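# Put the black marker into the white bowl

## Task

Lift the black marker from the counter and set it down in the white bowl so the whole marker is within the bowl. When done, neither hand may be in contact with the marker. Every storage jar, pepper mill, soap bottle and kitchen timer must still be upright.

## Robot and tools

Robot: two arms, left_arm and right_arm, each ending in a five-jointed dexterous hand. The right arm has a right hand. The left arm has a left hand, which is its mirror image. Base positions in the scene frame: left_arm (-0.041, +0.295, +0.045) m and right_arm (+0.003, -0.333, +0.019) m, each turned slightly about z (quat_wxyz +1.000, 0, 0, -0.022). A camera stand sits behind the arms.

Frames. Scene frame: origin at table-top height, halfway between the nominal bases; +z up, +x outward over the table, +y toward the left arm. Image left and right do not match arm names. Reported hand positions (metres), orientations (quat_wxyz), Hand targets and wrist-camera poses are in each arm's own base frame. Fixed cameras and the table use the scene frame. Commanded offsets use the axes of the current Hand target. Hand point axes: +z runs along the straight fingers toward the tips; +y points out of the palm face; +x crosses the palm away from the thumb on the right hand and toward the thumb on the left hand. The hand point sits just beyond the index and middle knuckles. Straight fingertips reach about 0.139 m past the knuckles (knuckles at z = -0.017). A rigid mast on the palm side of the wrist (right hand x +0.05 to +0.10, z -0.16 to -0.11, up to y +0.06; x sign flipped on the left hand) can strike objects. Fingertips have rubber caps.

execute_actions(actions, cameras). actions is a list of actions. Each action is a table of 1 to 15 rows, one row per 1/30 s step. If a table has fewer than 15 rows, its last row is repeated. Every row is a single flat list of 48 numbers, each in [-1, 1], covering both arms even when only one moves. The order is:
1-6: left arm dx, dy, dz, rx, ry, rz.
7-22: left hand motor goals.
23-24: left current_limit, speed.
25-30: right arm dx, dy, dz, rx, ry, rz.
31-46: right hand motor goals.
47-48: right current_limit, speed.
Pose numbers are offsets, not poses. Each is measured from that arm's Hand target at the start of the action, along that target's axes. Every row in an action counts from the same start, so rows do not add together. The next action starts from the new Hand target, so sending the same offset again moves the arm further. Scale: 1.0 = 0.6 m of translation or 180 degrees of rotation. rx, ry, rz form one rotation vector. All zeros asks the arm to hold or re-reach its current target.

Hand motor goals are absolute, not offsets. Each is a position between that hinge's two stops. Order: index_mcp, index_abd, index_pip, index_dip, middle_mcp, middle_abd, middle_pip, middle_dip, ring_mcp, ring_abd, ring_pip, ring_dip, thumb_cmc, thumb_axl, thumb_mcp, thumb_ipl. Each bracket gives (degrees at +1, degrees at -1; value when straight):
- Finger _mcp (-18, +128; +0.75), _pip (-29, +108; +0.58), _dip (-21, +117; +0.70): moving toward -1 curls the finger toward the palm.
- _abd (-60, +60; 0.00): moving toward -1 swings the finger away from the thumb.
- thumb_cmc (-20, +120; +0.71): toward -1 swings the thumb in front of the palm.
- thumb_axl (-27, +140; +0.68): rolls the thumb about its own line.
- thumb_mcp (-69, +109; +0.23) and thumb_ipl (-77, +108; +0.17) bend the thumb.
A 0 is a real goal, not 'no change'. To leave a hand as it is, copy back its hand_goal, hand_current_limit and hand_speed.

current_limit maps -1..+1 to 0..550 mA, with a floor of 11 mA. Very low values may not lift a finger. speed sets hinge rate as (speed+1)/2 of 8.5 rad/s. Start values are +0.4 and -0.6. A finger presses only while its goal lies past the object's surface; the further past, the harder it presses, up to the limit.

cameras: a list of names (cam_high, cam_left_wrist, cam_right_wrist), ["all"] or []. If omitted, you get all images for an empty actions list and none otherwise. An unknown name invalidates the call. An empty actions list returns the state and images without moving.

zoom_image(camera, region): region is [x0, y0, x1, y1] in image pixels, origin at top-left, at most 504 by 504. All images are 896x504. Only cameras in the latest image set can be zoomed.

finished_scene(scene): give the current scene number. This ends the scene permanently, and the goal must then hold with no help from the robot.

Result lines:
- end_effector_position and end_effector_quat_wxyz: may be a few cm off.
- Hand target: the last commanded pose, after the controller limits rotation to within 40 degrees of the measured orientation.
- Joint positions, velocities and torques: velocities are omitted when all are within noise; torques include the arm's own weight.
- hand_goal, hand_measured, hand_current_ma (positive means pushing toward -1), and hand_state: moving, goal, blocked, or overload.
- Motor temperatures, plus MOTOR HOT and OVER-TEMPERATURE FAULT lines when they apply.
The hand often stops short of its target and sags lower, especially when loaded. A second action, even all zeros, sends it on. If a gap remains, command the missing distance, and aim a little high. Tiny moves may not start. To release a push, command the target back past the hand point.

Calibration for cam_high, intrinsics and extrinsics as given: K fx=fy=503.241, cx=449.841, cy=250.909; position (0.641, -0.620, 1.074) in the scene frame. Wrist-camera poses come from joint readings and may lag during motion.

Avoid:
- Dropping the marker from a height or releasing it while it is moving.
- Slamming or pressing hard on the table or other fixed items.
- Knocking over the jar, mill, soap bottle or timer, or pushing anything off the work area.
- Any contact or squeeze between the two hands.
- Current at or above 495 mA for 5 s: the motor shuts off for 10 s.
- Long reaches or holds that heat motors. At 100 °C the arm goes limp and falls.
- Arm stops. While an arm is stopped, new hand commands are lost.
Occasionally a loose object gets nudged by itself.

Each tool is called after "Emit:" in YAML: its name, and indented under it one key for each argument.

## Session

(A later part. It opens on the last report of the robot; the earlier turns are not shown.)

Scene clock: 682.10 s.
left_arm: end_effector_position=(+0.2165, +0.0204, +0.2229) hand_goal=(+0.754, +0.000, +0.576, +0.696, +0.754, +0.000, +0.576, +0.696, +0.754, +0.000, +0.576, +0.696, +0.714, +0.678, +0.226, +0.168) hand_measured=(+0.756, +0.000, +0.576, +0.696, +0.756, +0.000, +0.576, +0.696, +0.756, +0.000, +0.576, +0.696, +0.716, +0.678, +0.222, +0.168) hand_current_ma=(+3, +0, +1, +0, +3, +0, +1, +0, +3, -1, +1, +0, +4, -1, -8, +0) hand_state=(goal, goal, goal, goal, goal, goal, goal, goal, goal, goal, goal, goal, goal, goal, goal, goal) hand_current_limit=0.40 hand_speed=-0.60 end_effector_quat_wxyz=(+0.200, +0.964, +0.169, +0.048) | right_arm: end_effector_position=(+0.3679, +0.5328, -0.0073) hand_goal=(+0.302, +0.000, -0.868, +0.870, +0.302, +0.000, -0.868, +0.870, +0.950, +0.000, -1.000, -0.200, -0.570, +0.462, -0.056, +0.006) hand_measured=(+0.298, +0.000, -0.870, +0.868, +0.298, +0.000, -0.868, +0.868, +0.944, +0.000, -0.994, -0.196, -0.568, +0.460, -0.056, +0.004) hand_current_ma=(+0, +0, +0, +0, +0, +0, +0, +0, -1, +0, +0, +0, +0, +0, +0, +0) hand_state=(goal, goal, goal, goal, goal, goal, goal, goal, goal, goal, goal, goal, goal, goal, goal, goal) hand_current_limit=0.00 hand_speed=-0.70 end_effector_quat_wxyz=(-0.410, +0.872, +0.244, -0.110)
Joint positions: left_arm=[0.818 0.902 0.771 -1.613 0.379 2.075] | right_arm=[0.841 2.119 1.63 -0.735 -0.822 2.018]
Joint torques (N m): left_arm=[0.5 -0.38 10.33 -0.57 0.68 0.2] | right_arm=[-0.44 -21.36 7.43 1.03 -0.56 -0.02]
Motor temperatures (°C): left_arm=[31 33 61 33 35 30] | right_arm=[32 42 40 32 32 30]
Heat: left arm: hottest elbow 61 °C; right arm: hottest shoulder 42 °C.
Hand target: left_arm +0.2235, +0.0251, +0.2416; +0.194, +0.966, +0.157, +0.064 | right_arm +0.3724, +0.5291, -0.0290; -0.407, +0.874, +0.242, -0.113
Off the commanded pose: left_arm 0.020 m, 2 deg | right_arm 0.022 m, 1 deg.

Emit:
execute_actions:
  actions:
    - [[0,0,0,0,0,0,0.754,0,0.576,0.696,0.754,0,0.576,0.696,0.754,0,0.576,0.696,0.714,0.678,0.226,0.168,0.4,-0.6,0,0,0,0,0,0,0.17,0,-0.75,0.84,0.17,0,-0.75,0.84,0.95,0,-1,-0.2,-0.571,0.461,-0.08,-0.01,0.0,-0.7]]
    - [[0,0,0,0,0,0,0.754,0,0.576,0.696,0.754,0,0.576,0.696,0.754,0,0.576,0.696,0.714,0.678,0.226,0.168,0.4,-0.6,0,0,0,0,0,0,0.049,0,-0.629,0.826,0.049,0,-0.629,0.826,0.95,0,-1,-0.2,-0.571,0.461,-0.12,-0.03,0.0,-0.8]]
  cameras: ["cam_right_wrist","cam_high"]

Emit:
zoom_image:
  camera: "cam_high"
  region: [400, 140, 520, 230]

Scene clock: 690.43 s.
left_arm: end_effector_position=(+0.2165, +0.0204, +0.2229) hand_goal=(+0.754, +0.000, +0.576, +0.696, +0.754, +0.000, +0.576, +0.696, +0.754, +0.000, +0.576, +0.696, +0.714, +0.678, +0.226, +0.168) hand_measured=(+0.756, +0.000, +0.576, +0.696, +0.756, +0.000, +0.576, +0.696, +0.756, +0.000, +0.576, +0.696, +0.716, +0.678, +0.222, +0.168) hand_current_ma=(+3, +0, +1, +0, +3, +0, +1, +0, +3, -1, +1, +0, +4, -1, -8, +0) hand_state=(goal, goal, goal, goal, goal, goal, goal, goal, goal, goal, goal, goal, goal, goal, goal, goal) hand_current_limit=0.40 hand_speed=-0.60 end_effector_quat_wxyz=(+0.200, +0.964, +0.169, +0.048) | right_arm: end_effector_position=(+0.3667, +0.5341, -0.0069) hand_goal=(+0.050, +0.000, -0.628, +0.826, +0.050, +0.000, -0.628, +0.826, +0.950, +0.000, -1.000, -0.200, -0.570, +0.462, -0.120, -0.030) hand_measured=(+0.122, +0.002, -0.656, +0.828, +0.114, +0.002, -0.652, +0.824, +0.944, +0.000, -0.994, -0.196, -0.572, +0.446, -0.008, +0.022) hand_current_ma=(+88, +0, -12, +0, +68, +0, -9, +0, -1, +0, +0, +0, +0, -6, +275, +76) hand_state=(blocked, goal, blocked, goal, blocked, goal, blocked, goal, goal, goal, goal, goal, goal, goal, blocked, blocked) hand_current_limit=0.00 hand_speed=-0.80 end_effector_quat_wxyz=(-0.411, +0.871, +0.245, -0.111)
Joint positions: left_arm=[0.818 0.902 0.771 -1.613 0.379 2.075] | right_arm=[0.842 2.119 1.63 -0.734 -0.827 2.018]
Joint torques (N m): left_arm=[0.32 -0.32 10.39 -0.55 0.69 0.2] | right_arm=[-0.32 -21.19 7.53 0.95 -0.38 -0.02]
Motor temperatures (°C): left_arm=[31 33 61 33 35 30] | right_arm=[32 42 40 32 32 30]
Heat: left arm: hottest elbow 61 °C; right arm: hottest shoulder 42 °C.
Hand target: left_arm +0.2235, +0.0251, +0.2416; +0.194, +0.966, +0.157, +0.064 | right_arm +0.3724, +0.5291, -0.0290; -0.407, +0.874, +0.242, -0.113
Off the commanded pose: left_arm 0.020 m, 2 deg | right_arm 0.023 m, 1 deg.
camera_calibration:
cam_right_wrist: T_world_to_cam=[[-0.484386, -0.747254, -0.454952, 0.605943], [-0.249437, -0.380482, 0.890513, 0.25637], [-0.838541, 0.544834, -0.00209303, 0.144785], [0, 0, 0, 1]] pos_world=[0.478867, 0.471455, 0.0476772]
Images, in order (width x height): cam_high 896x504, cam_right_wrist 896x504.

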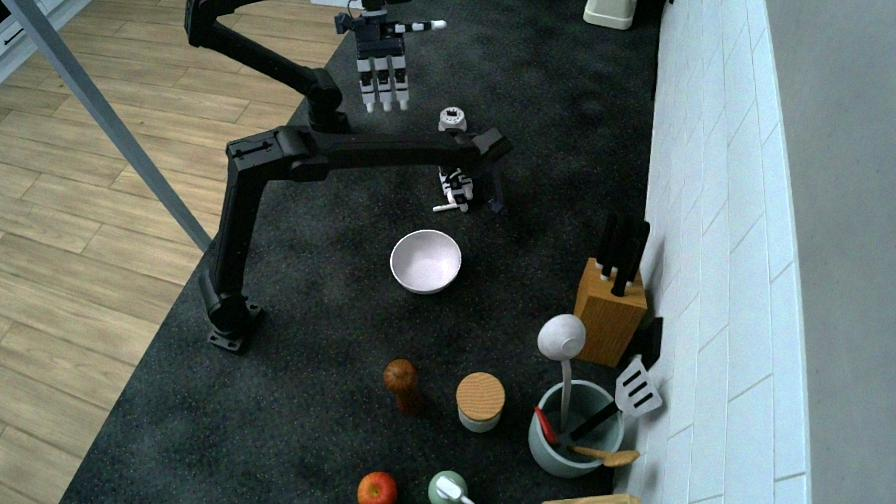

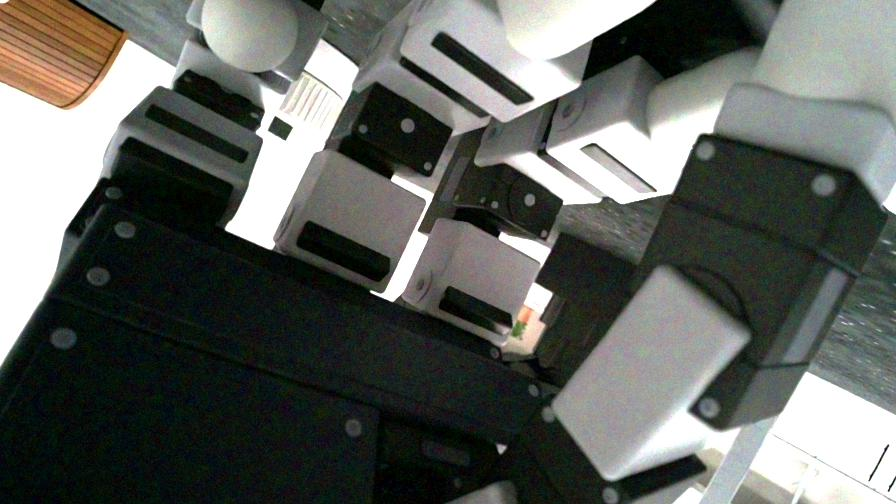

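Scaled by 4.200 from the camera's 896x504 image, which has a finer 1280x720 frame.

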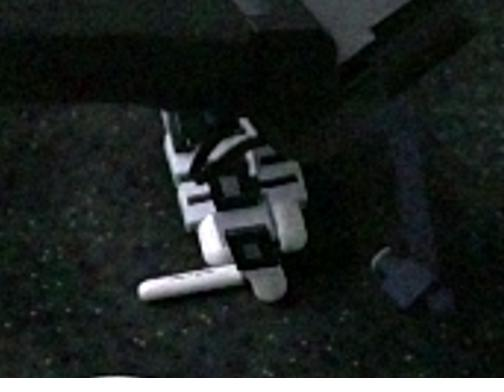

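Emit:
execute_actions:
  actions:
    - [[0,0,0,0,0,0,0.754,0,0.576,0.696,0.754,0,0.576,0.696,0.754,0,0.576,0.696,0.714,0.678,0.226,0.168,0.4,-0.6,0,0,0,0,0,0,-0.03,0,-0.62,0.82,-0.03,0,-0.62,0.82,0.95,0,-1,-0.2,-0.571,0.461,-0.15,-0.03,0.4,-0.8]]
    - [[0,0,0,0,0,0,0.754,0,0.576,0.696,0.754,0,0.576,0.696,0.754,0,0.576,0.696,0.714,0.678,0.226,0.168,0.4,-0.6,0,-0.04,-0.034,0,0,0,-0.03,0,-0.62,0.82,-0.03,0,-0.62,0.82,0.95,0,-1,-0.2,-0.571,0.461,-0.15,-0.03,0.4,-0.8]]
    - [[0,0,0,0,0,0,0.754,0,0.576,0.696,0.754,0,0.576,0.696,0.754,0,0.576,0.696,0.714,0.678,0.226,0.168,0.4,-0.6,0,-0.04,-0.034,0,0,0,-0.03,0,-0.62,0.82,-0.03,0,-0.62,0.82,0.95,0,-1,-0.2,-0.571,0.461,-0.15,-0.03,0.4,-0.8]]
  cameras: ["cam_right_wrist","cam_high"]

Emit:
zoom_image:
  camera: "cam_high"
  region: [400, 140, 520, 230]

Scene clock: 703.10 s.
left_arm: end_effector_position=(+0.2165, +0.0204, +0.2229) hand_goal=(+0.754, +0.000, +0.576, +0.696, +0.754, +0.000, +0.576, +0.696, +0.754, +0.000, +0.576, +0.696, +0.714, +0.678, +0.226, +0.168) hand_measured=(+0.756, +0.000, +0.576, +0.696, +0.756, +0.000, +0.576, +0.696, +0.756, +0.000, +0.576, +0.696, +0.716, +0.678, +0.222, +0.168) hand_current_ma=(+3, +0, +1, +0, +3, +0, +1, +0, +3, -1, +1, +0, +4, -1, -8, +0) hand_state=(goal, goal, goal, goal, goal, goal, goal, goal, goal, goal, goal, goal, goal, goal, goal, goal) hand_current_limit=0.40 hand_speed=-0.60 end_effector_quat_wxyz=(+0.200, +0.964, +0.169, +0.048) | right_arm: end_effector_position=(+0.3539, +0.5167, +0.0029) hand_goal=(-0.030, +0.000, -0.620, +0.820, -0.030, +0.000, -0.620, +0.820, +0.950, +0.000, -1.000, -0.200, -0.570, +0.462, -0.150, -0.030) hand_measured=(+0.070, +0.002, -0.602, +0.828, +0.062, +0.004, -0.602, +0.830, +0.944, +0.000, -0.994, -0.196, -0.576, +0.442, +0.008, +0.032) hand_current_ma=(+168, +0, +5, +1, +144, +0, +6, +2, -1, +0, +0, +0, -1, -9, +385, +107) hand_state=(blocked, goal, goal, goal, blocked, goal, goal, goal, goal, goal, goal, goal, goal, goal, blocked, blocked) hand_current_limit=0.40 hand_speed=-0.80 end_effector_quat_wxyz=(-0.390, +0.880, +0.233, -0.139)
Joint positions: left_arm=[0.818 0.902 0.771 -1.613 0.379 2.075] | right_arm=[0.841 2.099 1.63 -0.835 -0.822 2.01]
Joint torques (N m): left_arm=[0.32 0.56 10.4 -0.43 0.7 0.23] | right_arm=[-0.32 -25.47 11.62 -0.2 -0.53 0.01]
Motor temperatures (°C): left_arm=[31 33 61 33 35 30] | right_arm=[32 42 40 32 32 30]
Heat: left arm: hottest elbow 61 °C; right arm: hottest shoulder 42 °C.
Hand target: left_arm +0.2235, +0.0251, +0.2416; +0.194, +0.966, +0.157, +0.064 | right_arm +0.3726, +0.5288, +0.0340; -0.407, +0.874, +0.242, -0.113
Off the commanded pose: left_arm 0.020 m, 2 deg | right_arm 0.038 m, 4 deg.
camera_calibration:
cam_right_wrist: T_world_to_cam=[[-0.502194, -0.773683, -0.386286, 0.610964], [-0.207051, -0.326128, 0.922372, 0.194587], [-0.839602, 0.54319, 0.0035877, 0.144768], [0, 0, 0, 1]] pos_world=[0.468659, 0.457516, 0.0560063]
Images, in order (width x height): cam_high 896x504, cam_right_wrist 896x504.

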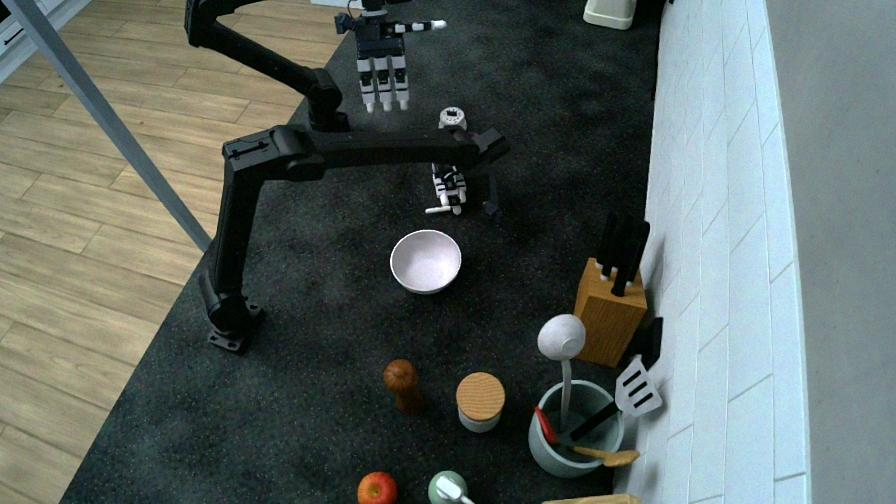

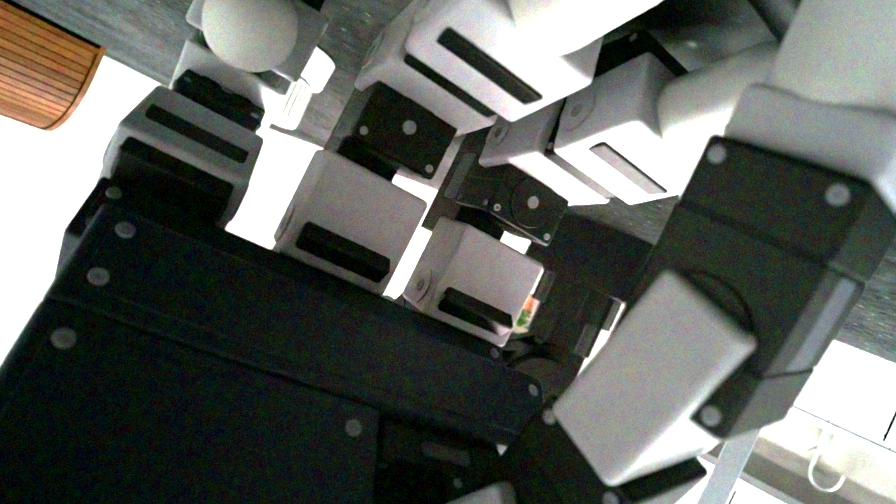

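Scaled by 4.200 from the camera's 896x504 image, which has a finer 1280x720 frame.

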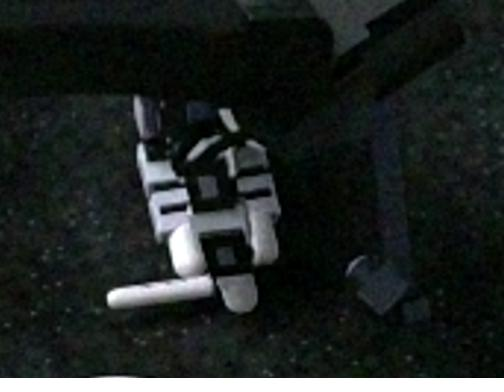

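Emit:
execute_actions:
  actions:
    - [[0,0,0,0,0,0,0.754,0,0.576,0.696,0.754,0,0.576,0.696,0.754,0,0.576,0.696,0.714,0.678,0.226,0.168,0.4,-0.6,0,-0.04,-0.034,0,0,0,-0.03,0,-0.62,0.82,-0.03,0,-0.62,0.82,0.95,0,-1,-0.2,-0.571,0.461,-0.15,-0.03,0.4,-0.8]]
    - [[0,0,0,0,0,0,0.754,0,0.576,0.696,0.754,0,0.576,0.696,0.754,0,0.576,0.696,0.714,0.678,0.226,0.168,0.4,-0.6,0,-0.04,-0.034,0,0,0,-0.03,0,-0.62,0.82,-0.03,0,-0.62,0.82,0.95,0,-1,-0.2,-0.571,0.461,-0.15,-0.03,0.4,-0.8]]
  cameras: ["cam_high"]

Emit:
zoom_image:
  camera: "cam_high"
  region: [400, 140, 520, 230]

Scene clock: 714.40 s.
left_arm: end_effector_position=(+0.2165, +0.0204, +0.2229) hand_goal=(+0.754, +0.000, +0.576, +0.696, +0.754, +0.000, +0.576, +0.696, +0.754, +0.000, +0.576, +0.696, +0.714, +0.678, +0.226, +0.168) hand_measured=(+0.756, +0.000, +0.576, +0.696, +0.756, +0.000, +0.576, +0.696, +0.756, +0.000, +0.576, +0.696, +0.716, +0.678, +0.222, +0.168) hand_current_ma=(+3, +0, +1, +0, +3, +0, +1, +0, +3, -1, +1, +0, +4, -1, -8, +0) hand_state=(goal, goal, goal, goal, goal, goal, goal, goal, goal, goal, goal, goal, goal, goal, goal, goal) hand_current_limit=0.40 hand_speed=-0.60 end_effector_quat_wxyz=(+0.200, +0.964, +0.169, +0.048) | right_arm: end_effector_position=(+0.3546, +0.5174, +0.0659) hand_goal=(-0.030, +0.000, -0.620, +0.820, -0.030, +0.000, -0.620, +0.820, +0.950, +0.000, -1.000, -0.200, -0.570, +0.462, -0.150, -0.030) hand_measured=(+0.070, +0.002, -0.602, +0.828, +0.062, +0.004, -0.602, +0.830, +0.944, +0.000, -0.994, -0.196, -0.576, +0.442, +0.008, +0.032) hand_current_ma=(+168, +0, +5, +1, +144, +0, +6, +2, -1, +0, +0, +0, -1, -9, +385, +107) hand_state=(blocked, goal, goal, goal, blocked, goal, goal, goal, goal, goal, goal, goal, goal, goal, blocked, blocked) hand_current_limit=0.40 hand_speed=-0.80 end_effector_quat_wxyz=(-0.390, +0.880, +0.233, -0.139)
Joint positions: left_arm=[0.818 0.902 0.771 -1.613 0.379 2.075] | right_arm=[0.841 2.036 1.704 -0.973 -0.822 2.01]
Joint torques (N m): left_arm=[0.09 -0.44 10.52 -0.38 0.67 0.22] | right_arm=[-0.62 -24.64 12.55 -0.21 -0.55 0]
Motor temperatures (°C): left_arm=[31 33 61 33 35 30] | right_arm=[32 42 41 31 32 30]
Heat: left arm: hottest elbow 61 °C; right arm: hottest shoulder 42 °C.
Hand target: left_arm +0.2235, +0.0251, +0.2416; +0.194, +0.966, +0.157, +0.064 | right_arm +0.3727, +0.5285, +0.0970; -0.407, +0.874, +0.242, -0.113
Off the commanded pose: left_arm 0.020 m, 2 deg | right_arm 0.038 m, 4 deg.
Images, in order (width x height): cam_high 896x504.

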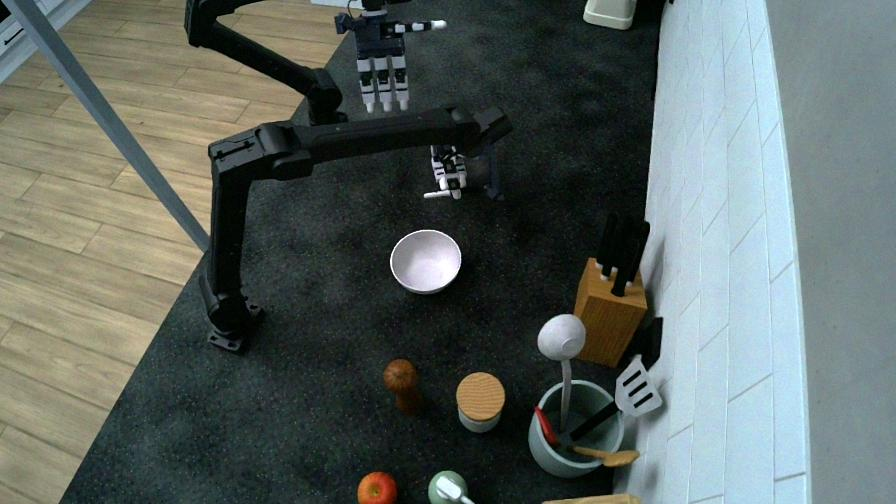

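Scaled by 4.200 from the camera's 896x504 image, which has a finer 1280x720 frame.

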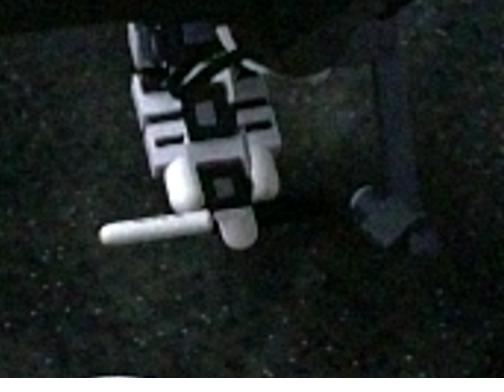

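Emit:
execute_actions:
  actions:
    - [[0,0,0,0,0,0,0.754,0,0.576,0.696,0.754,0,0.576,0.696,0.754,0,0.576,0.696,0.714,0.678,0.226,0.168,0.4,-0.6,0,-0.06,-0.05,0,0,0,-0.03,0,-0.62,0.82,-0.03,0,-0.62,0.82,0.95,0,-1,-0.2,-0.571,0.461,-0.15,-0.03,0.4,-0.8]]
    - [[0,0,0,0,0,0,0.754,0,0.576,0.696,0.754,0,0.576,0.696,0.754,0,0.576,0.696,0.714,0.678,0.226,0.168,0.4,-0.6,0,-0.06,-0.05,0,0,0,-0.03,0,-0.62,0.82,-0.03,0,-0.62,0.82,0.95,0,-1,-0.2,-0.571,0.461,-0.15,-0.03,0.4,-0.8]]
    - [[0,0,0,0,0,0,0.754,0,0.576,0.696,0.754,0,0.576,0.696,0.754,0,0.576,0.696,0.714,0.678,0.226,0.168,0.4,-0.6,-0.0465,0.0536,-0.0638,0,0,0,-0.03,0,-0.62,0.82,-0.03,0,-0.62,0.82,0.95,0,-1,-0.2,-0.571,0.461,-0.15,-0.03,0.4,-0.8]]
    - [[0,0,0,0,0,0,0.754,0,0.576,0.696,0.754,0,0.576,0.696,0.754,0,0.576,0.696,0.714,0.678,0.226,0.168,0.4,-0.6,-0.0465,0.0536,-0.0638,0,0,0,-0.03,0,-0.62,0.82,-0.03,0,-0.62,0.82,0.95,0,-1,-0.2,-0.571,0.461,-0.15,-0.03,0.4,-0.8]]
    - [[0,0,0,0,0,0,0.754,0,0.576,0.696,0.754,0,0.576,0.696,0.754,0,0.576,0.696,0.714,0.678,0.226,0.168,0.4,-0.6,-0.0465,0.0536,-0.0638,0,0,0,-0.03,0,-0.62,0.82,-0.03,0,-0.62,0.82,0.95,0,-1,-0.2,-0.571,0.461,-0.15,-0.03,0.4,-0.8]]
    - [[0,0,0,0,0,0,0.754,0,0.576,0.696,0.754,0,0.576,0.696,0.754,0,0.576,0.696,0.714,0.678,0.226,0.168,0.4,-0.6,-0.0465,0.0536,-0.0638,0,0,0,-0.03,0,-0.62,0.82,-0.03,0,-0.62,0.82,0.95,0,-1,-0.2,-0.571,0.461,-0.15,-0.03,0.4,-0.8]]
  cameras: ["cam_high","cam_right_wrist"]

Emit:
zoom_image:
  camera: "cam_high"
  region: [360, 170, 540, 310]

Scene clock: 773.27 s.
left_arm: end_effector_position=(+0.2165, +0.0204, +0.2229) hand_goal=(+0.754, +0.000, +0.576, +0.696, +0.754, +0.000, +0.576, +0.696, +0.754, +0.000, +0.576, +0.696, +0.714, +0.678, +0.226, +0.168) hand_measured=(+0.756, +0.000, +0.576, +0.696, +0.756, +0.000, +0.576, +0.696, +0.756, +0.000, +0.576, +0.696, +0.716, +0.678, +0.222, +0.168) hand_current_ma=(+3, +0, +1, +0, +3, +0, +1, +0, +3, -1, +1, +0, +4, -1, -8, +0) hand_state=(goal, goal, goal, goal, goal, goal, goal, goal, goal, goal, goal, goal, goal, goal, goal, goal) hand_current_limit=0.40 hand_speed=-0.60 end_effector_quat_wxyz=(+0.200, +0.964, +0.169, +0.048) | right_arm: end_effector_position=(+0.3810, +0.3007, +0.1807) hand_goal=(-0.030, +0.000, -0.620, +0.820, -0.030, +0.000, -0.620, +0.820, +0.950, +0.000, -1.000, -0.200, -0.570, +0.462, -0.150, -0.030) hand_measured=(+0.070, +0.002, -0.602, +0.828, +0.062, +0.004, -0.600, +0.830, +0.944, +0.000, -0.994, -0.196, -0.576, +0.442, +0.008, +0.032) hand_current_ma=(+168, +0, +5, +1, +144, +0, +6, +2, -1, +0, +0, +0, -1, -9, +385, +107) hand_state=(blocked, goal, goal, goal, blocked, goal, goal, goal, goal, goal, goal, goal, goal, goal, blocked, blocked) hand_current_limit=0.40 hand_speed=-0.80 end_effector_quat_wxyz=(-0.402, +0.876, +0.238, -0.120)
Joint positions: left_arm=[0.818 0.902 0.771 -1.613 0.379 2.075] | right_arm=[0.511 1.692 1.516 -1.446 -0.865 1.528]
Joint torques (N m): left_arm=[-0.21 0.62 10.54 -0.64 0.69 0.17] | right_arm=[-0.26 -18.55 8.43 -0.8 -0.82 -0.01]
Motor temperatures (°C): left_arm=[31 33 62 33 36 30] | right_arm=[32 46 44 31 32 30]
Heat: left arm: hottest elbow 62 °C; right arm: hottest shoulder 46 °C.
Hand target: left_arm +0.2235, +0.0251, +0.2416; +0.194, +0.966, +0.157, +0.064 | right_arm +0.3799, +0.3000, +0.1909; -0.407, +0.874, +0.242, -0.113
Off the commanded pose: left_arm 0.020 m, 2 deg | right_arm 0.010 m, 1 deg.
camera_calibration:
cam_right_wrist: T_world_to_cam=[[-0.496294, -0.755728, -0.42728, 0.525817], [-0.237733, -0.355053, 0.904113, -0.0105351], [-0.83497, 0.550284, -0.00345089, 0.281633], [0, 0, 0, 1]] pos_world=[0.49361, 0.238656, 0.235168]
Images, in order (width x height): cam_high 896x504, cam_right_wrist 896x504.

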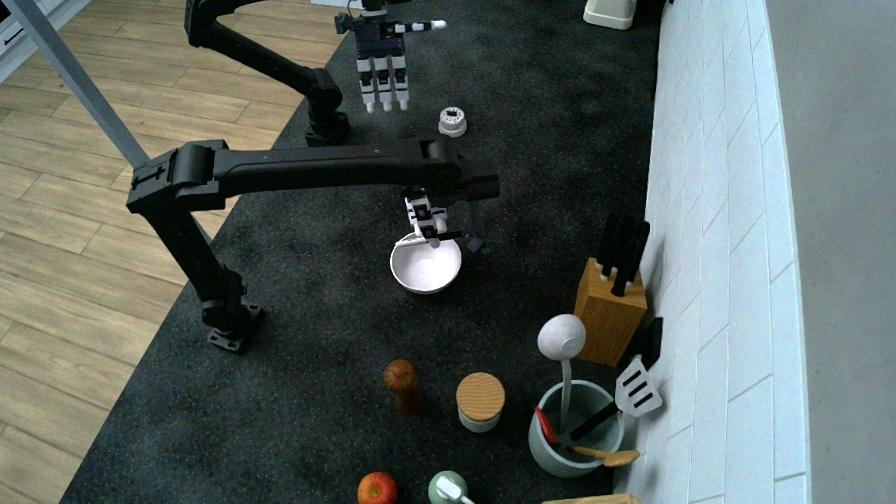

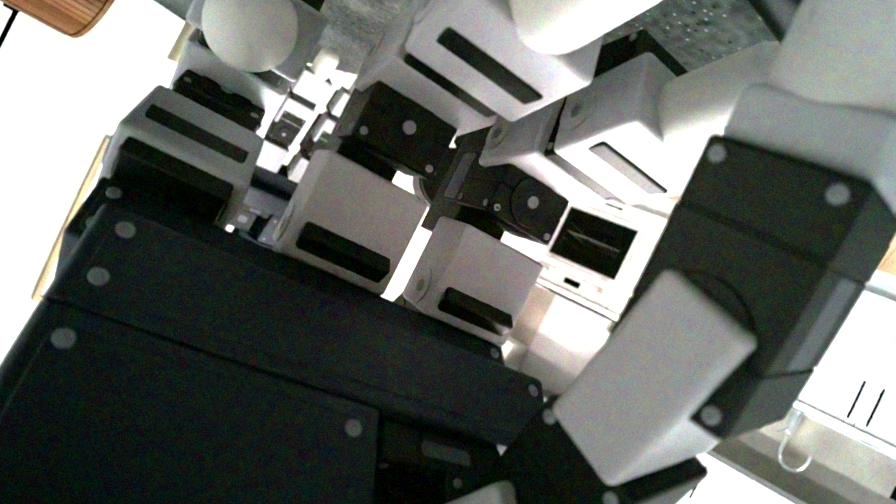

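Scaled by 2.800 from the camera's 896x504 image, which has a finer 1280x720 frame.

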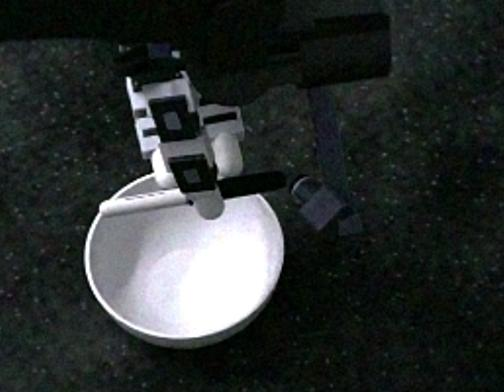

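Emit:
execute_actions:
  actions:
    - [[0,0,0,0,0,0,0.754,0,0.576,0.696,0.754,0,0.576,0.696,0.754,0,0.576,0.696,0.714,0.678,0.226,0.168,0.4,-0.6,-0.004,0.042,0.041,0,0,0,-0.03,0,-0.62,0.82,-0.03,0,-0.62,0.82,0.95,0,-1,-0.2,-0.571,0.461,-0.15,-0.03,0.4,-0.8]]
    - [[0,0,0,0,0,0,0.754,0,0.576,0.696,0.754,0,0.576,0.696,0.754,0,0.576,0.696,0.714,0.678,0.226,0.168,0.4,-0.6,-0.004,0.042,0.041,0,0,0,-0.03,0,-0.62,0.82,-0.03,0,-0.62,0.82,0.95,0,-1,-0.2,-0.571,0.461,-0.15,-0.03,0.4,-0.8]]
    - [[0,0,0,0,0,0,0.754,0,0.576,0.696,0.754,0,0.576,0.696,0.754,0,0.576,0.696,0.714,0.678,0.226,0.168,0.4,-0.6,-0.004,0.042,0.041,0,0,0,-0.03,0,-0.62,0.82,-0.03,0,-0.62,0.82,0.95,0,-1,-0.2,-0.571,0.461,-0.15,-0.03,0.4,-0.8]]
  cameras: ["cam_high","cam_right_wrist"]

Emit:
zoom_image:
  camera: "cam_high"
  region: [360, 170, 540, 310]

Scene clock: 799.20 s.
left_arm: end_effector_position=(+0.2165, +0.0204, +0.2229) hand_goal=(+0.754, +0.000, +0.576, +0.696, +0.754, +0.000, +0.576, +0.696, +0.754, +0.000, +0.576, +0.696, +0.714, +0.678, +0.226, +0.168) hand_measured=(+0.756, +0.000, +0.576, +0.696, +0.756, +0.000, +0.576, +0.696, +0.756, +0.000, +0.576, +0.696, +0.716, +0.678, +0.222, +0.168) hand_current_ma=(+3, +0, +1, +0, +3, +0, +1, +0, +3, -1, +1, +0, +4, -1, -8, +0) hand_state=(goal, goal, goal, goal, goal, goal, goal, goal, goal, goal, goal, goal, goal, goal, goal, goal) hand_current_limit=0.40 hand_speed=-0.60 end_effector_quat_wxyz=(+0.200, +0.964, +0.169, +0.048) | right_arm: end_effector_position=(+0.3713, +0.2952, +0.0917) hand_goal=(-0.030, +0.000, -0.620, +0.820, -0.030, +0.000, -0.620, +0.820, +0.950, +0.000, -1.000, -0.200, -0.570, +0.462, -0.150, -0.030) hand_measured=(+0.070, +0.002, -0.602, +0.828, +0.062, +0.004, -0.600, +0.830, +0.944, +0.000, -0.994, -0.196, -0.576, +0.442, +0.008, +0.032) hand_current_ma=(+168, +0, +5, +1, +144, +0, +6, +2, -1, +0, +0, +0, -1, -9, +385, +107) hand_state=(blocked, goal, goal, goal, blocked, goal, goal, goal, goal, goal, goal, goal, goal, goal, blocked, blocked) hand_current_limit=0.40 hand_speed=-0.80 end_effector_quat_wxyz=(-0.405, +0.875, +0.242, -0.109)
Joint positions: left_arm=[0.818 0.902 0.771 -1.613 0.379 2.075] | right_arm=[0.511 1.715 1.305 -1.185 -0.865 1.531]
Joint torques (N m): left_arm=[0.44 0.09 10.48 -0.62 0.67 0.22] | right_arm=[1.03 -15.5 7.76 0.29 -0.78 0.15]
Motor temperatures (°C): left_arm=[31 33 62 33 36 30] | right_arm=[32 44 44 31 32 30]
Heat: left arm: hottest elbow 62 °C; right arm: hottest shoulder 44 °C.
Hand target: left_arm +0.2235, +0.0251, +0.2416; +0.194, +0.966, +0.157, +0.064 | right_arm +0.3697, +0.3030, +0.0855; -0.407, +0.874, +0.242, -0.113
Off the commanded pose: left_arm 0.020 m, 2 deg | right_arm 0.010 m, 1 deg.
camera_calibration:
cam_right_wrist: T_world_to_cam=[[-0.488768, -0.749653, -0.446235, 0.476034], [-0.257141, -0.364981, 0.8948, 0.0767219], [-0.833657, 0.552095, -0.0143753, 0.2762], [0, 0, 0, 1]] pos_world=[0.482655, 0.232373, 0.147743]
Images, in order (width x height): cam_high 896x504, cam_right_wrist 896x504.

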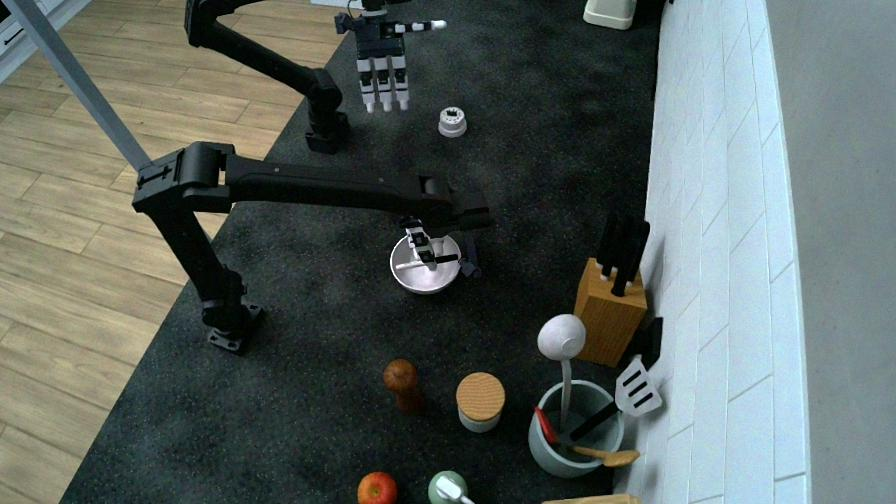

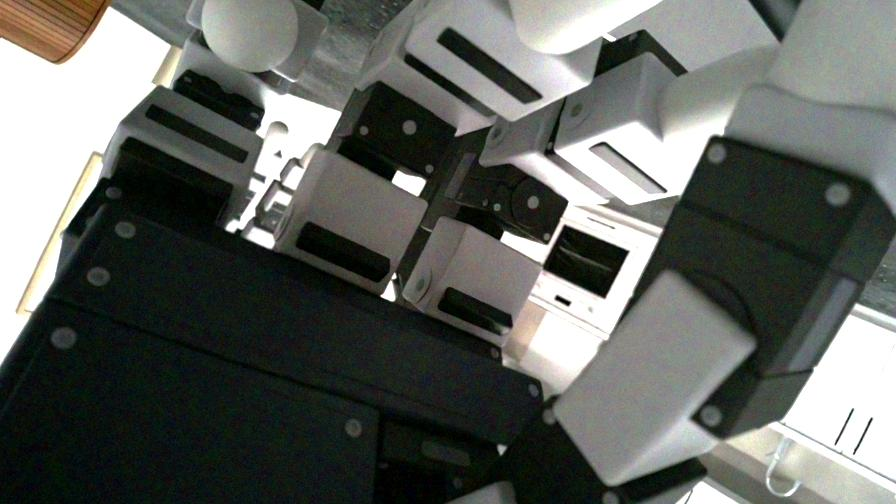

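Scaled by 2.800 from the camera's 896x504 image, which has a finer 1280x720 frame.

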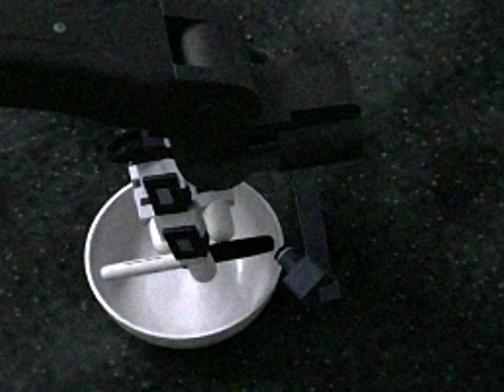

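Emit:
execute_actions:
  actions:
    - [[0,0,0,0,0,0,0.754,0,0.576,0.696,0.754,0,0.576,0.696,0.754,0,0.576,0.696,0.714,0.678,0.226,0.168,0.4,-0.6,0.0077,0.01,0.03,0,0,0,-0.03,0,-0.62,0.82,-0.03,0,-0.62,0.82,0.95,0,-1,-0.2,-0.571,0.461,-0.15,-0.03,0.4,-0.8]]
    - [[0,0,0,0,0,0,0.754,0,0.576,0.696,0.754,0,0.576,0.696,0.754,0,0.576,0.696,0.714,0.678,0.226,0.168,0.4,-0.6,0,0.033,0.035,0,0,0,-0.03,0,-0.62,0.82,-0.03,0,-0.62,0.82,0.95,0,-1,-0.2,-0.571,0.461,-0.15,-0.03,0.4,-0.8]]
  cameras: ["cam_high"]

Emit:
zoom_image:
  camera: "cam_high"
  region: [360, 170, 540, 310]

Scene clock: 818.33 s.
left_arm: end_effector_position=(+0.2165, +0.0204, +0.2229) hand_goal=(+0.754, +0.000, +0.576, +0.696, +0.754, +0.000, +0.576, +0.696, +0.754, +0.000, +0.576, +0.696, +0.714, +0.678, +0.226, +0.168) hand_measured=(+0.756, +0.000, +0.576, +0.696, +0.756, +0.000, +0.576, +0.696, +0.756, +0.000, +0.576, +0.696, +0.716, +0.678, +0.222, +0.168) hand_current_ma=(+3, +0, +1, +0, +3, +0, +1, +0, +3, -1, +1, +0, +4, -1, -8, +0) hand_state=(goal, goal, goal, goal, goal, goal, goal, goal, goal, goal, goal, goal, goal, goal, goal, goal) hand_current_limit=0.40 hand_speed=-0.60 end_effector_quat_wxyz=(+0.200, +0.964, +0.169, +0.048) | right_arm: end_effector_position=(+0.3685, +0.3102, +0.0472) hand_goal=(-0.030, +0.000, -0.620, +0.820, -0.030, +0.000, -0.620, +0.820, +0.950, +0.000, -1.000, -0.200, -0.570, +0.462, -0.150, -0.030) hand_measured=(+0.070, +0.002, -0.602, +0.828, +0.062, +0.004, -0.600, +0.830, +0.944, +0.000, -0.994, -0.196, -0.576, +0.442, +0.008, +0.032) hand_current_ma=(+168, +0, +5, +1, +144, +0, +6, +2, -1, +0, +0, +0, -1, -9, +385, +107) hand_state=(blocked, goal, goal, goal, blocked, goal, goal, goal, goal, goal, goal, goal, goal, goal, blocked, blocked) hand_current_limit=0.40 hand_speed=-0.80 end_effector_quat_wxyz=(-0.405, +0.875, +0.243, -0.109)
Joint positions: left_arm=[0.818 0.902 0.771 -1.613 0.379 2.075] | right_arm=[0.54 1.774 1.256 -1.045 -0.865 1.573]
Joint torques (N m): left_arm=[-0.38 -0.56 10.47 -0.55 0.72 0.15] | right_arm=[1.2 -16.09 7.45 0.44 -0.8 0.17]
Motor temperatures (°C): left_arm=[31 33 63 33 36 30] | right_arm=[32 42 42 31 32 30]
Heat: left arm: hottest elbow 63 °C; right arm: hottest shoulder 42 °C.
Hand target: left_arm +0.2235, +0.0251, +0.2416; +0.194, +0.966, +0.157, +0.064 | right_arm +0.3668, +0.3167, +0.0407; -0.407, +0.874, +0.242, -0.113
Off the commanded pose: left_arm 0.020 m, 2 deg | right_arm 0.009 m, 1 deg.
Images, in order (width x height): cam_high 896x504.

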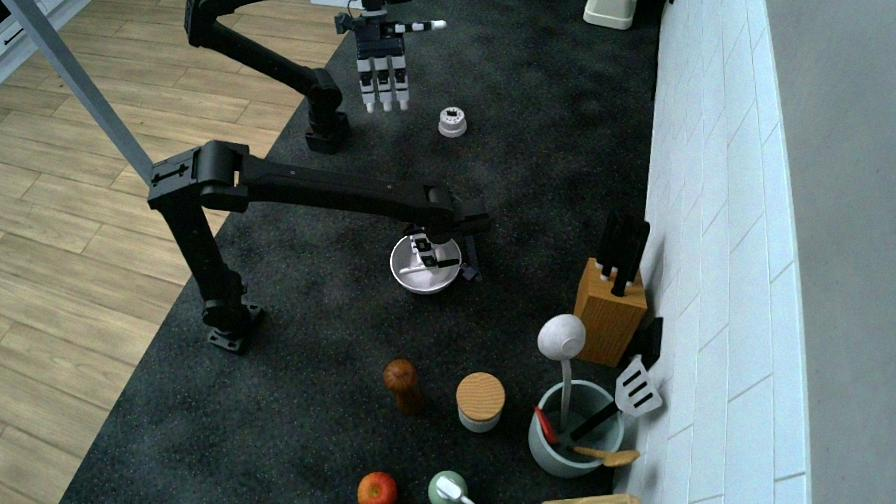

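Scaled by 2.800 from the camera's 896x504 image, which has a finer 1280x720 frame.

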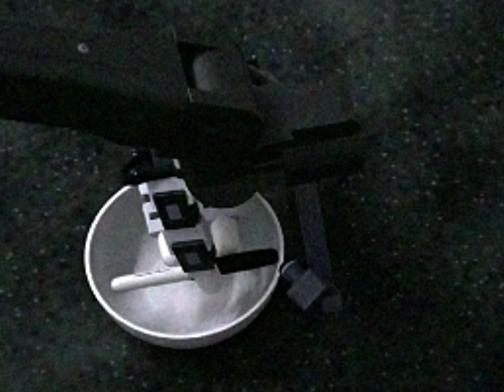

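Emit:
execute_actions:
  actions:
    - [[0,0,0,0,0,0,0.754,0,0.576,0.696,0.754,0,0.576,0.696,0.754,0,0.576,0.696,0.714,0.678,0.226,0.168,0.4,-0.6,-0.0085,0.0057,0.0243,0,0,0,-0.03,0,-0.62,0.82,-0.03,0,-0.62,0.82,0.95,0,-1,-0.2,-0.571,0.461,-0.15,-0.03,0.4,-0.8]]
  cameras: ["cam_high","cam_right_wrist"]

Emit:
zoom_image:
  camera: "cam_high"
  region: [380, 210, 480, 300]

Scene clock: 833.33 s.
left_arm: end_effector_position=(+0.2165, +0.0204, +0.2229) hand_goal=(+0.754, +0.000, +0.576, +0.696, +0.754, +0.000, +0.576, +0.696, +0.754, +0.000, +0.576, +0.696, +0.714, +0.678, +0.226, +0.168) hand_measured=(+0.756, +0.000, +0.576, +0.696, +0.756, +0.000, +0.576, +0.696, +0.756, +0.000, +0.576, +0.696, +0.716, +0.678, +0.222, +0.168) hand_current_ma=(+3, +0, +1, +0, +3, +0, +1, +0, +3, -1, +1, +0, +4, -1, -8, +0) hand_state=(goal, goal, goal, goal, goal, goal, goal, goal, goal, goal, goal, goal, goal, goal, goal, goal) hand_current_limit=0.40 hand_speed=-0.60 end_effector_quat_wxyz=(+0.200, +0.964, +0.169, +0.048) | right_arm: end_effector_position=(+0.3665, +0.3120, +0.0400) hand_goal=(-0.030, +0.000, -0.620, +0.820, -0.030, +0.000, -0.620, +0.820, +0.950, +0.000, -1.000, -0.200, -0.570, +0.462, -0.150, -0.030) hand_measured=(+0.070, +0.004, -0.600, +0.828, +0.062, +0.004, -0.600, +0.830, +0.944, +0.000, -0.994, -0.196, -0.576, +0.442, +0.008, +0.032) hand_current_ma=(+166, +0, +6, +1, +143, +0, +6, +2, -1, +0, +0, +0, -1, -9, +385, +107) hand_state=(blocked, goal, goal, goal, blocked, goal, goal, goal, goal, goal, goal, goal, goal, goal, blocked, blocked) hand_current_limit=0.40 hand_speed=-0.80 end_effector_quat_wxyz=(-0.407, +0.877, +0.232, -0.105)
Joint positions: left_arm=[0.818 0.902 0.771 -1.613 0.379 2.075] | right_arm=[0.543 1.774 1.233 -0.993 -0.868 1.613]
Joint torques (N m): left_arm=[-0.21 0.03 10.44 -0.55 0.66 0.21] | right_arm=[1.61 -15.79 6.39 0.62 -0.69 0.11]
Motor temperatures (°C): left_arm=[31 33 63 33 36 30] | right_arm=[32 42 42 31 32 30]
Heat: left arm: hottest elbow 63 °C; right arm: hottest shoulder 42 °C.
Hand target: left_arm +0.2235, +0.0251, +0.2416; +0.194, +0.966, +0.157, +0.064 | right_arm +0.3578, +0.3217, +0.0287; -0.407, +0.874, +0.242, -0.113
Off the commanded pose: left_arm 0.020 m, 2 deg | right_arm 0.017 m, 1 deg.
camera_calibration:
cam_right_wrist: T_world_to_cam=[[-0.50492, -0.738394, -0.447023, 0.4657], [-0.26252, -0.361989, 0.894454, 0.128851], [-0.822277, 0.56898, -0.0110678, 0.252623], [0, 0, 0, 1]] pos_world=[0.476693, 0.246775, 0.0957239]
Images, in order (width x height): cam_high 896x504, cam_right_wrist 896x504.

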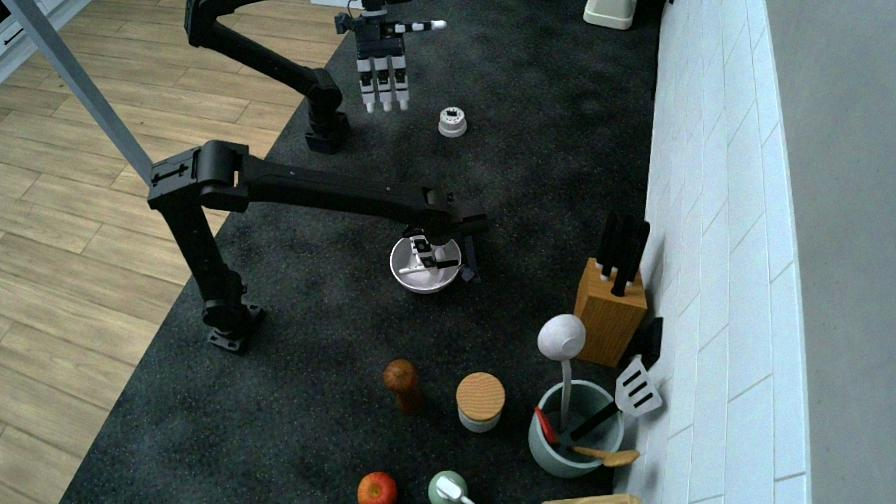

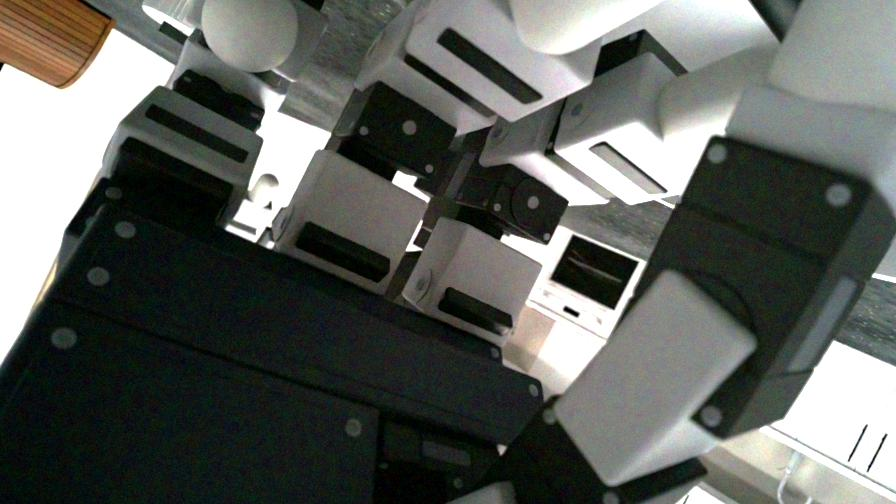

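Scaled by 5.040 from the camera's 896x504 image, which has a finer 1280x720 frame.

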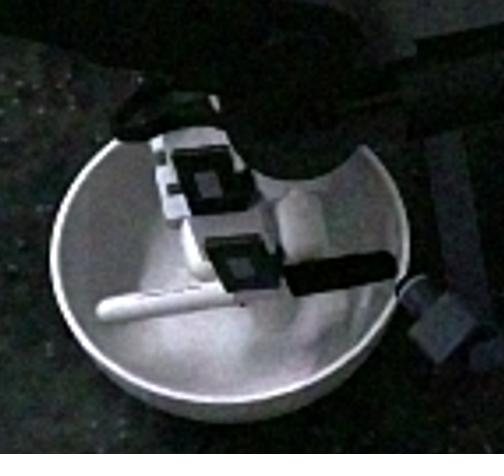

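Emit:
execute_actions:
  actions:
    - [[0,0,0,0,0,0,0.754,0,0.576,0.696,0.754,0,0.576,0.696,0.754,0,0.576,0.696,0.714,0.678,0.226,0.168,0.4,-0.6,-0.01,-0.007,0.008,0,0,0,-0.03,0,-0.62,0.82,-0.03,0,-0.62,0.82,0.95,0,-1,-0.2,-0.571,0.461,-0.15,-0.03,0.4,-0.8]]
  cameras: ["cam_high"]

Emit:
zoom_image:
  camera: "cam_high"
  region: [380, 210, 480, 300]

Scene clock: 848.13 s.
left_arm: end_effector_position=(+0.2165, +0.0204, +0.2229) hand_goal=(+0.754, +0.000, +0.576, +0.696, +0.754, +0.000, +0.576, +0.696, +0.754, +0.000, +0.576, +0.696, +0.714, +0.678, +0.226, +0.168) hand_measured=(+0.756, +0.000, +0.576, +0.696, +0.756, +0.000, +0.576, +0.696, +0.756, +0.000, +0.576, +0.696, +0.716, +0.678, +0.222, +0.168) hand_current_ma=(+3, +0, +1, +0, +3, +0, +1, +0, +3, -1, +1, +0, +4, -1, -8, +0) hand_state=(goal, goal, goal, goal, goal, goal, goal, goal, goal, goal, goal, goal, goal, goal, goal, goal) hand_current_limit=0.40 hand_speed=-0.60 end_effector_quat_wxyz=(+0.200, +0.964, +0.169, +0.048) | right_arm: end_effector_position=(+0.3603, +0.3196, +0.0352) hand_goal=(-0.030, +0.000, -0.620, +0.820, -0.030, +0.000, -0.620, +0.820, +0.950, +0.000, -1.000, -0.200, -0.570, +0.462, -0.150, -0.030) hand_measured=(+0.070, +0.004, -0.600, +0.830, +0.062, +0.002, -0.600, +0.830, +0.944, +0.000, -0.994, -0.196, -0.576, +0.442, +0.008, +0.032) hand_current_ma=(+166, +0, +7, +1, +143, +0, +6, +2, -1, +0, +0, +0, -1, -9, +385, +107) hand_state=(blocked, goal, blocked, goal, blocked, goal, goal, goal, goal, goal, goal, goal, goal, goal, blocked, blocked) hand_current_limit=0.40 hand_speed=-0.80 end_effector_quat_wxyz=(-0.410, +0.874, +0.240, -0.105)
Joint positions: left_arm=[0.818 0.902 0.771 -1.613 0.379 2.075] | right_arm=[0.562 1.774 1.217 -0.963 -0.873 1.62]
Joint torques (N m): left_arm=[0.03 -0.26 10.32 -0.55 0.63 0.16] | right_arm=[1.38 -16.85 6 0.39 -0.51 0.17]
Motor temperatures (°C): left_arm=[31 33 63 33 36 30] | right_arm=[32 42 41 31 32 30]
Heat: left arm: hottest elbow 63 °C; right arm: hottest shoulder 42 °C.
Hand target: left_arm +0.2235, +0.0251, +0.2416; +0.194, +0.966, +0.157, +0.064 | right_arm +0.3494, +0.3241, +0.0288; -0.407, +0.874, +0.242, -0.113
Off the commanded pose: left_arm 0.020 m, 2 deg | right_arm 0.013 m, 1 deg.
Images, in order (width x height): cam_high 896x504.

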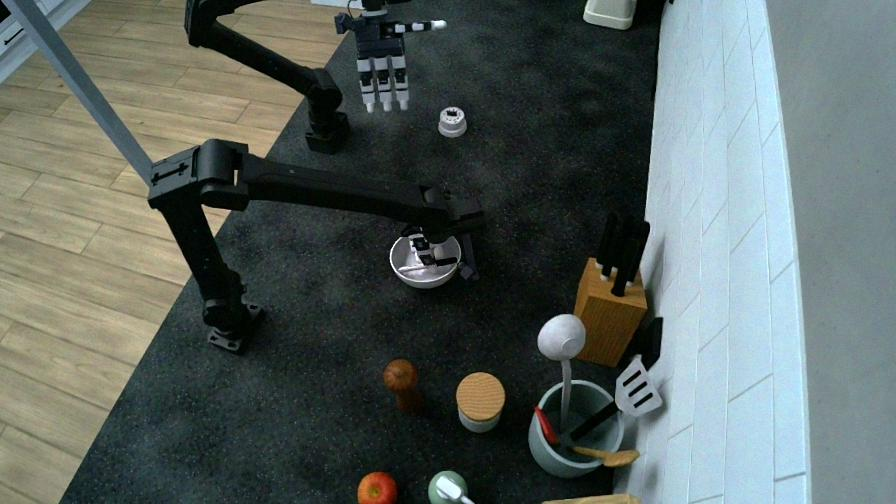

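Scaled by 5.040 from the camera's 896x504 image, which has a finer 1280x720 frame.

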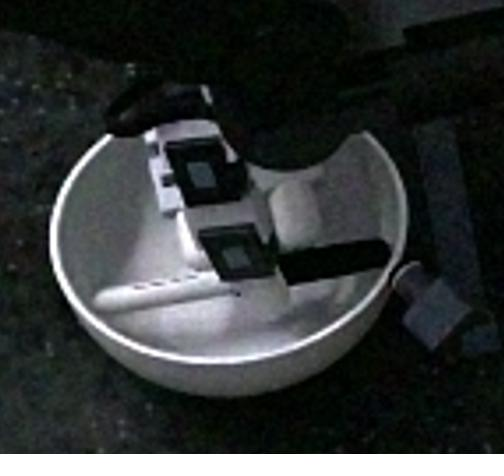

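Emit:
execute_actions:
  actions:
    - [[0,0,0,0,0,0,0.754,0,0.576,0.696,0.754,0,0.576,0.696,0.754,0,0.576,0.696,0.714,0.678,0.226,0.168,0.4,-0.6,0,-0.008,-0.032,0,0,0,-0.03,0,-0.62,0.82,-0.03,0,-0.62,0.82,0.95,0,-1,-0.2,-0.571,0.461,-0.15,-0.03,0.4,-0.8]]
  cameras: ["cam_high"]

Emit:
zoom_image:
  camera: "cam_high"
  region: [380, 210, 480, 300]

Scene clock: 860.93 s.
left_arm: end_effector_position=(+0.2165, +0.0204, +0.2229) hand_goal=(+0.754, +0.000, +0.576, +0.696, +0.754, +0.000, +0.576, +0.696, +0.754, +0.000, +0.576, +0.696, +0.714, +0.678, +0.226, +0.168) hand_measured=(+0.756, +0.000, +0.576, +0.696, +0.756, +0.000, +0.576, +0.696, +0.756, +0.000, +0.576, +0.696, +0.716, +0.678, +0.222, +0.168) hand_current_ma=(+3, +0, +1, +0, +3, +0, +1, +0, +3, -1, +1, +0, +4, -1, -8, +0) hand_state=(goal, goal, goal, goal, goal, goal, goal, goal, goal, goal, goal, goal, goal, goal, goal, goal) hand_current_limit=0.40 hand_speed=-0.60 end_effector_quat_wxyz=(+0.200, +0.964, +0.169, +0.048) | right_arm: end_effector_position=(+0.3538, +0.3148, +0.0403) hand_goal=(-0.030, +0.000, -0.620, +0.820, -0.030, +0.000, -0.620, +0.820, +0.950, +0.000, -1.000, -0.200, -0.570, +0.462, -0.150, -0.030) hand_measured=(+0.068, +0.002, -0.600, +0.830, +0.062, +0.002, -0.600, +0.830, +0.944, +0.000, -0.994, -0.196, -0.576, +0.442, +0.008, +0.032) hand_current_ma=(+162, +0, +7, +1, +143, +0, +6, +2, -1, +0, +0, +0, -1, -9, +385, +107) hand_state=(blocked, goal, blocked, goal, blocked, goal, goal, goal, goal, goal, goal, goal, goal, goal, blocked, blocked) hand_current_limit=0.40 hand_speed=-0.80 end_effector_quat_wxyz=(-0.406, +0.874, +0.242, -0.114)
Joint positions: left_arm=[0.818 0.902 0.771 -1.613 0.379 2.075] | right_arm=[0.562 1.763 1.217 -1.005 -0.871 1.6]
Joint torques (N m): left_arm=[0.03 0.26 10.45 -0.47 0.71 0.23] | right_arm=[-0.56 -17.55 7.84 -0.69 -0.57 0.03]
Motor temperatures (°C): left_arm=[30 33 63 33 36 30] | right_arm=[32 42 40 31 32 30]
Heat: left arm: hottest elbow 63 °C; right arm: hottest shoulder 42 °C.
Hand target: left_arm +0.2235, +0.0251, +0.2416; +0.194, +0.966, +0.157, +0.064 | right_arm +0.3553, +0.3142, +0.0448; -0.407, +0.874, +0.242, -0.113
Off the commanded pose: left_arm 0.020 m, 2 deg | right_arm 0.005 m, 0 deg.
Images, in order (width x height): cam_high 896x504.

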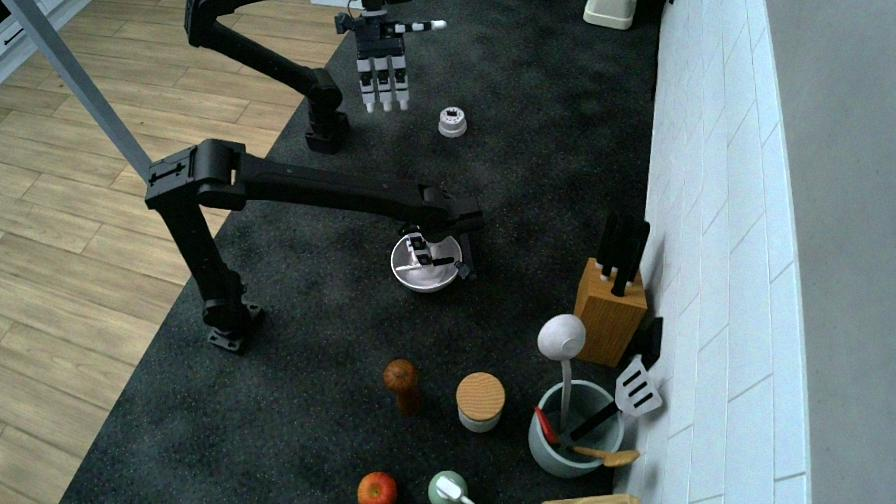

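Scaled by 5.040 from the camera's 896x504 image, which has a finer 1280x720 frame.

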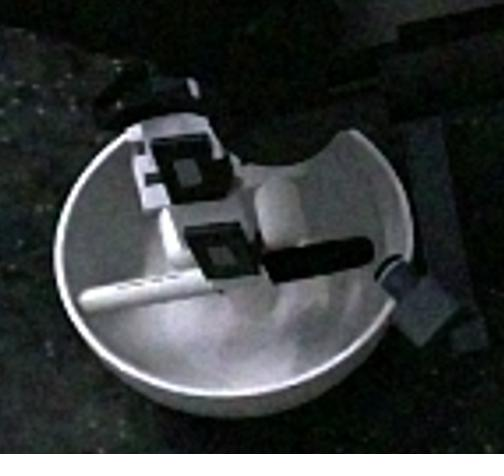

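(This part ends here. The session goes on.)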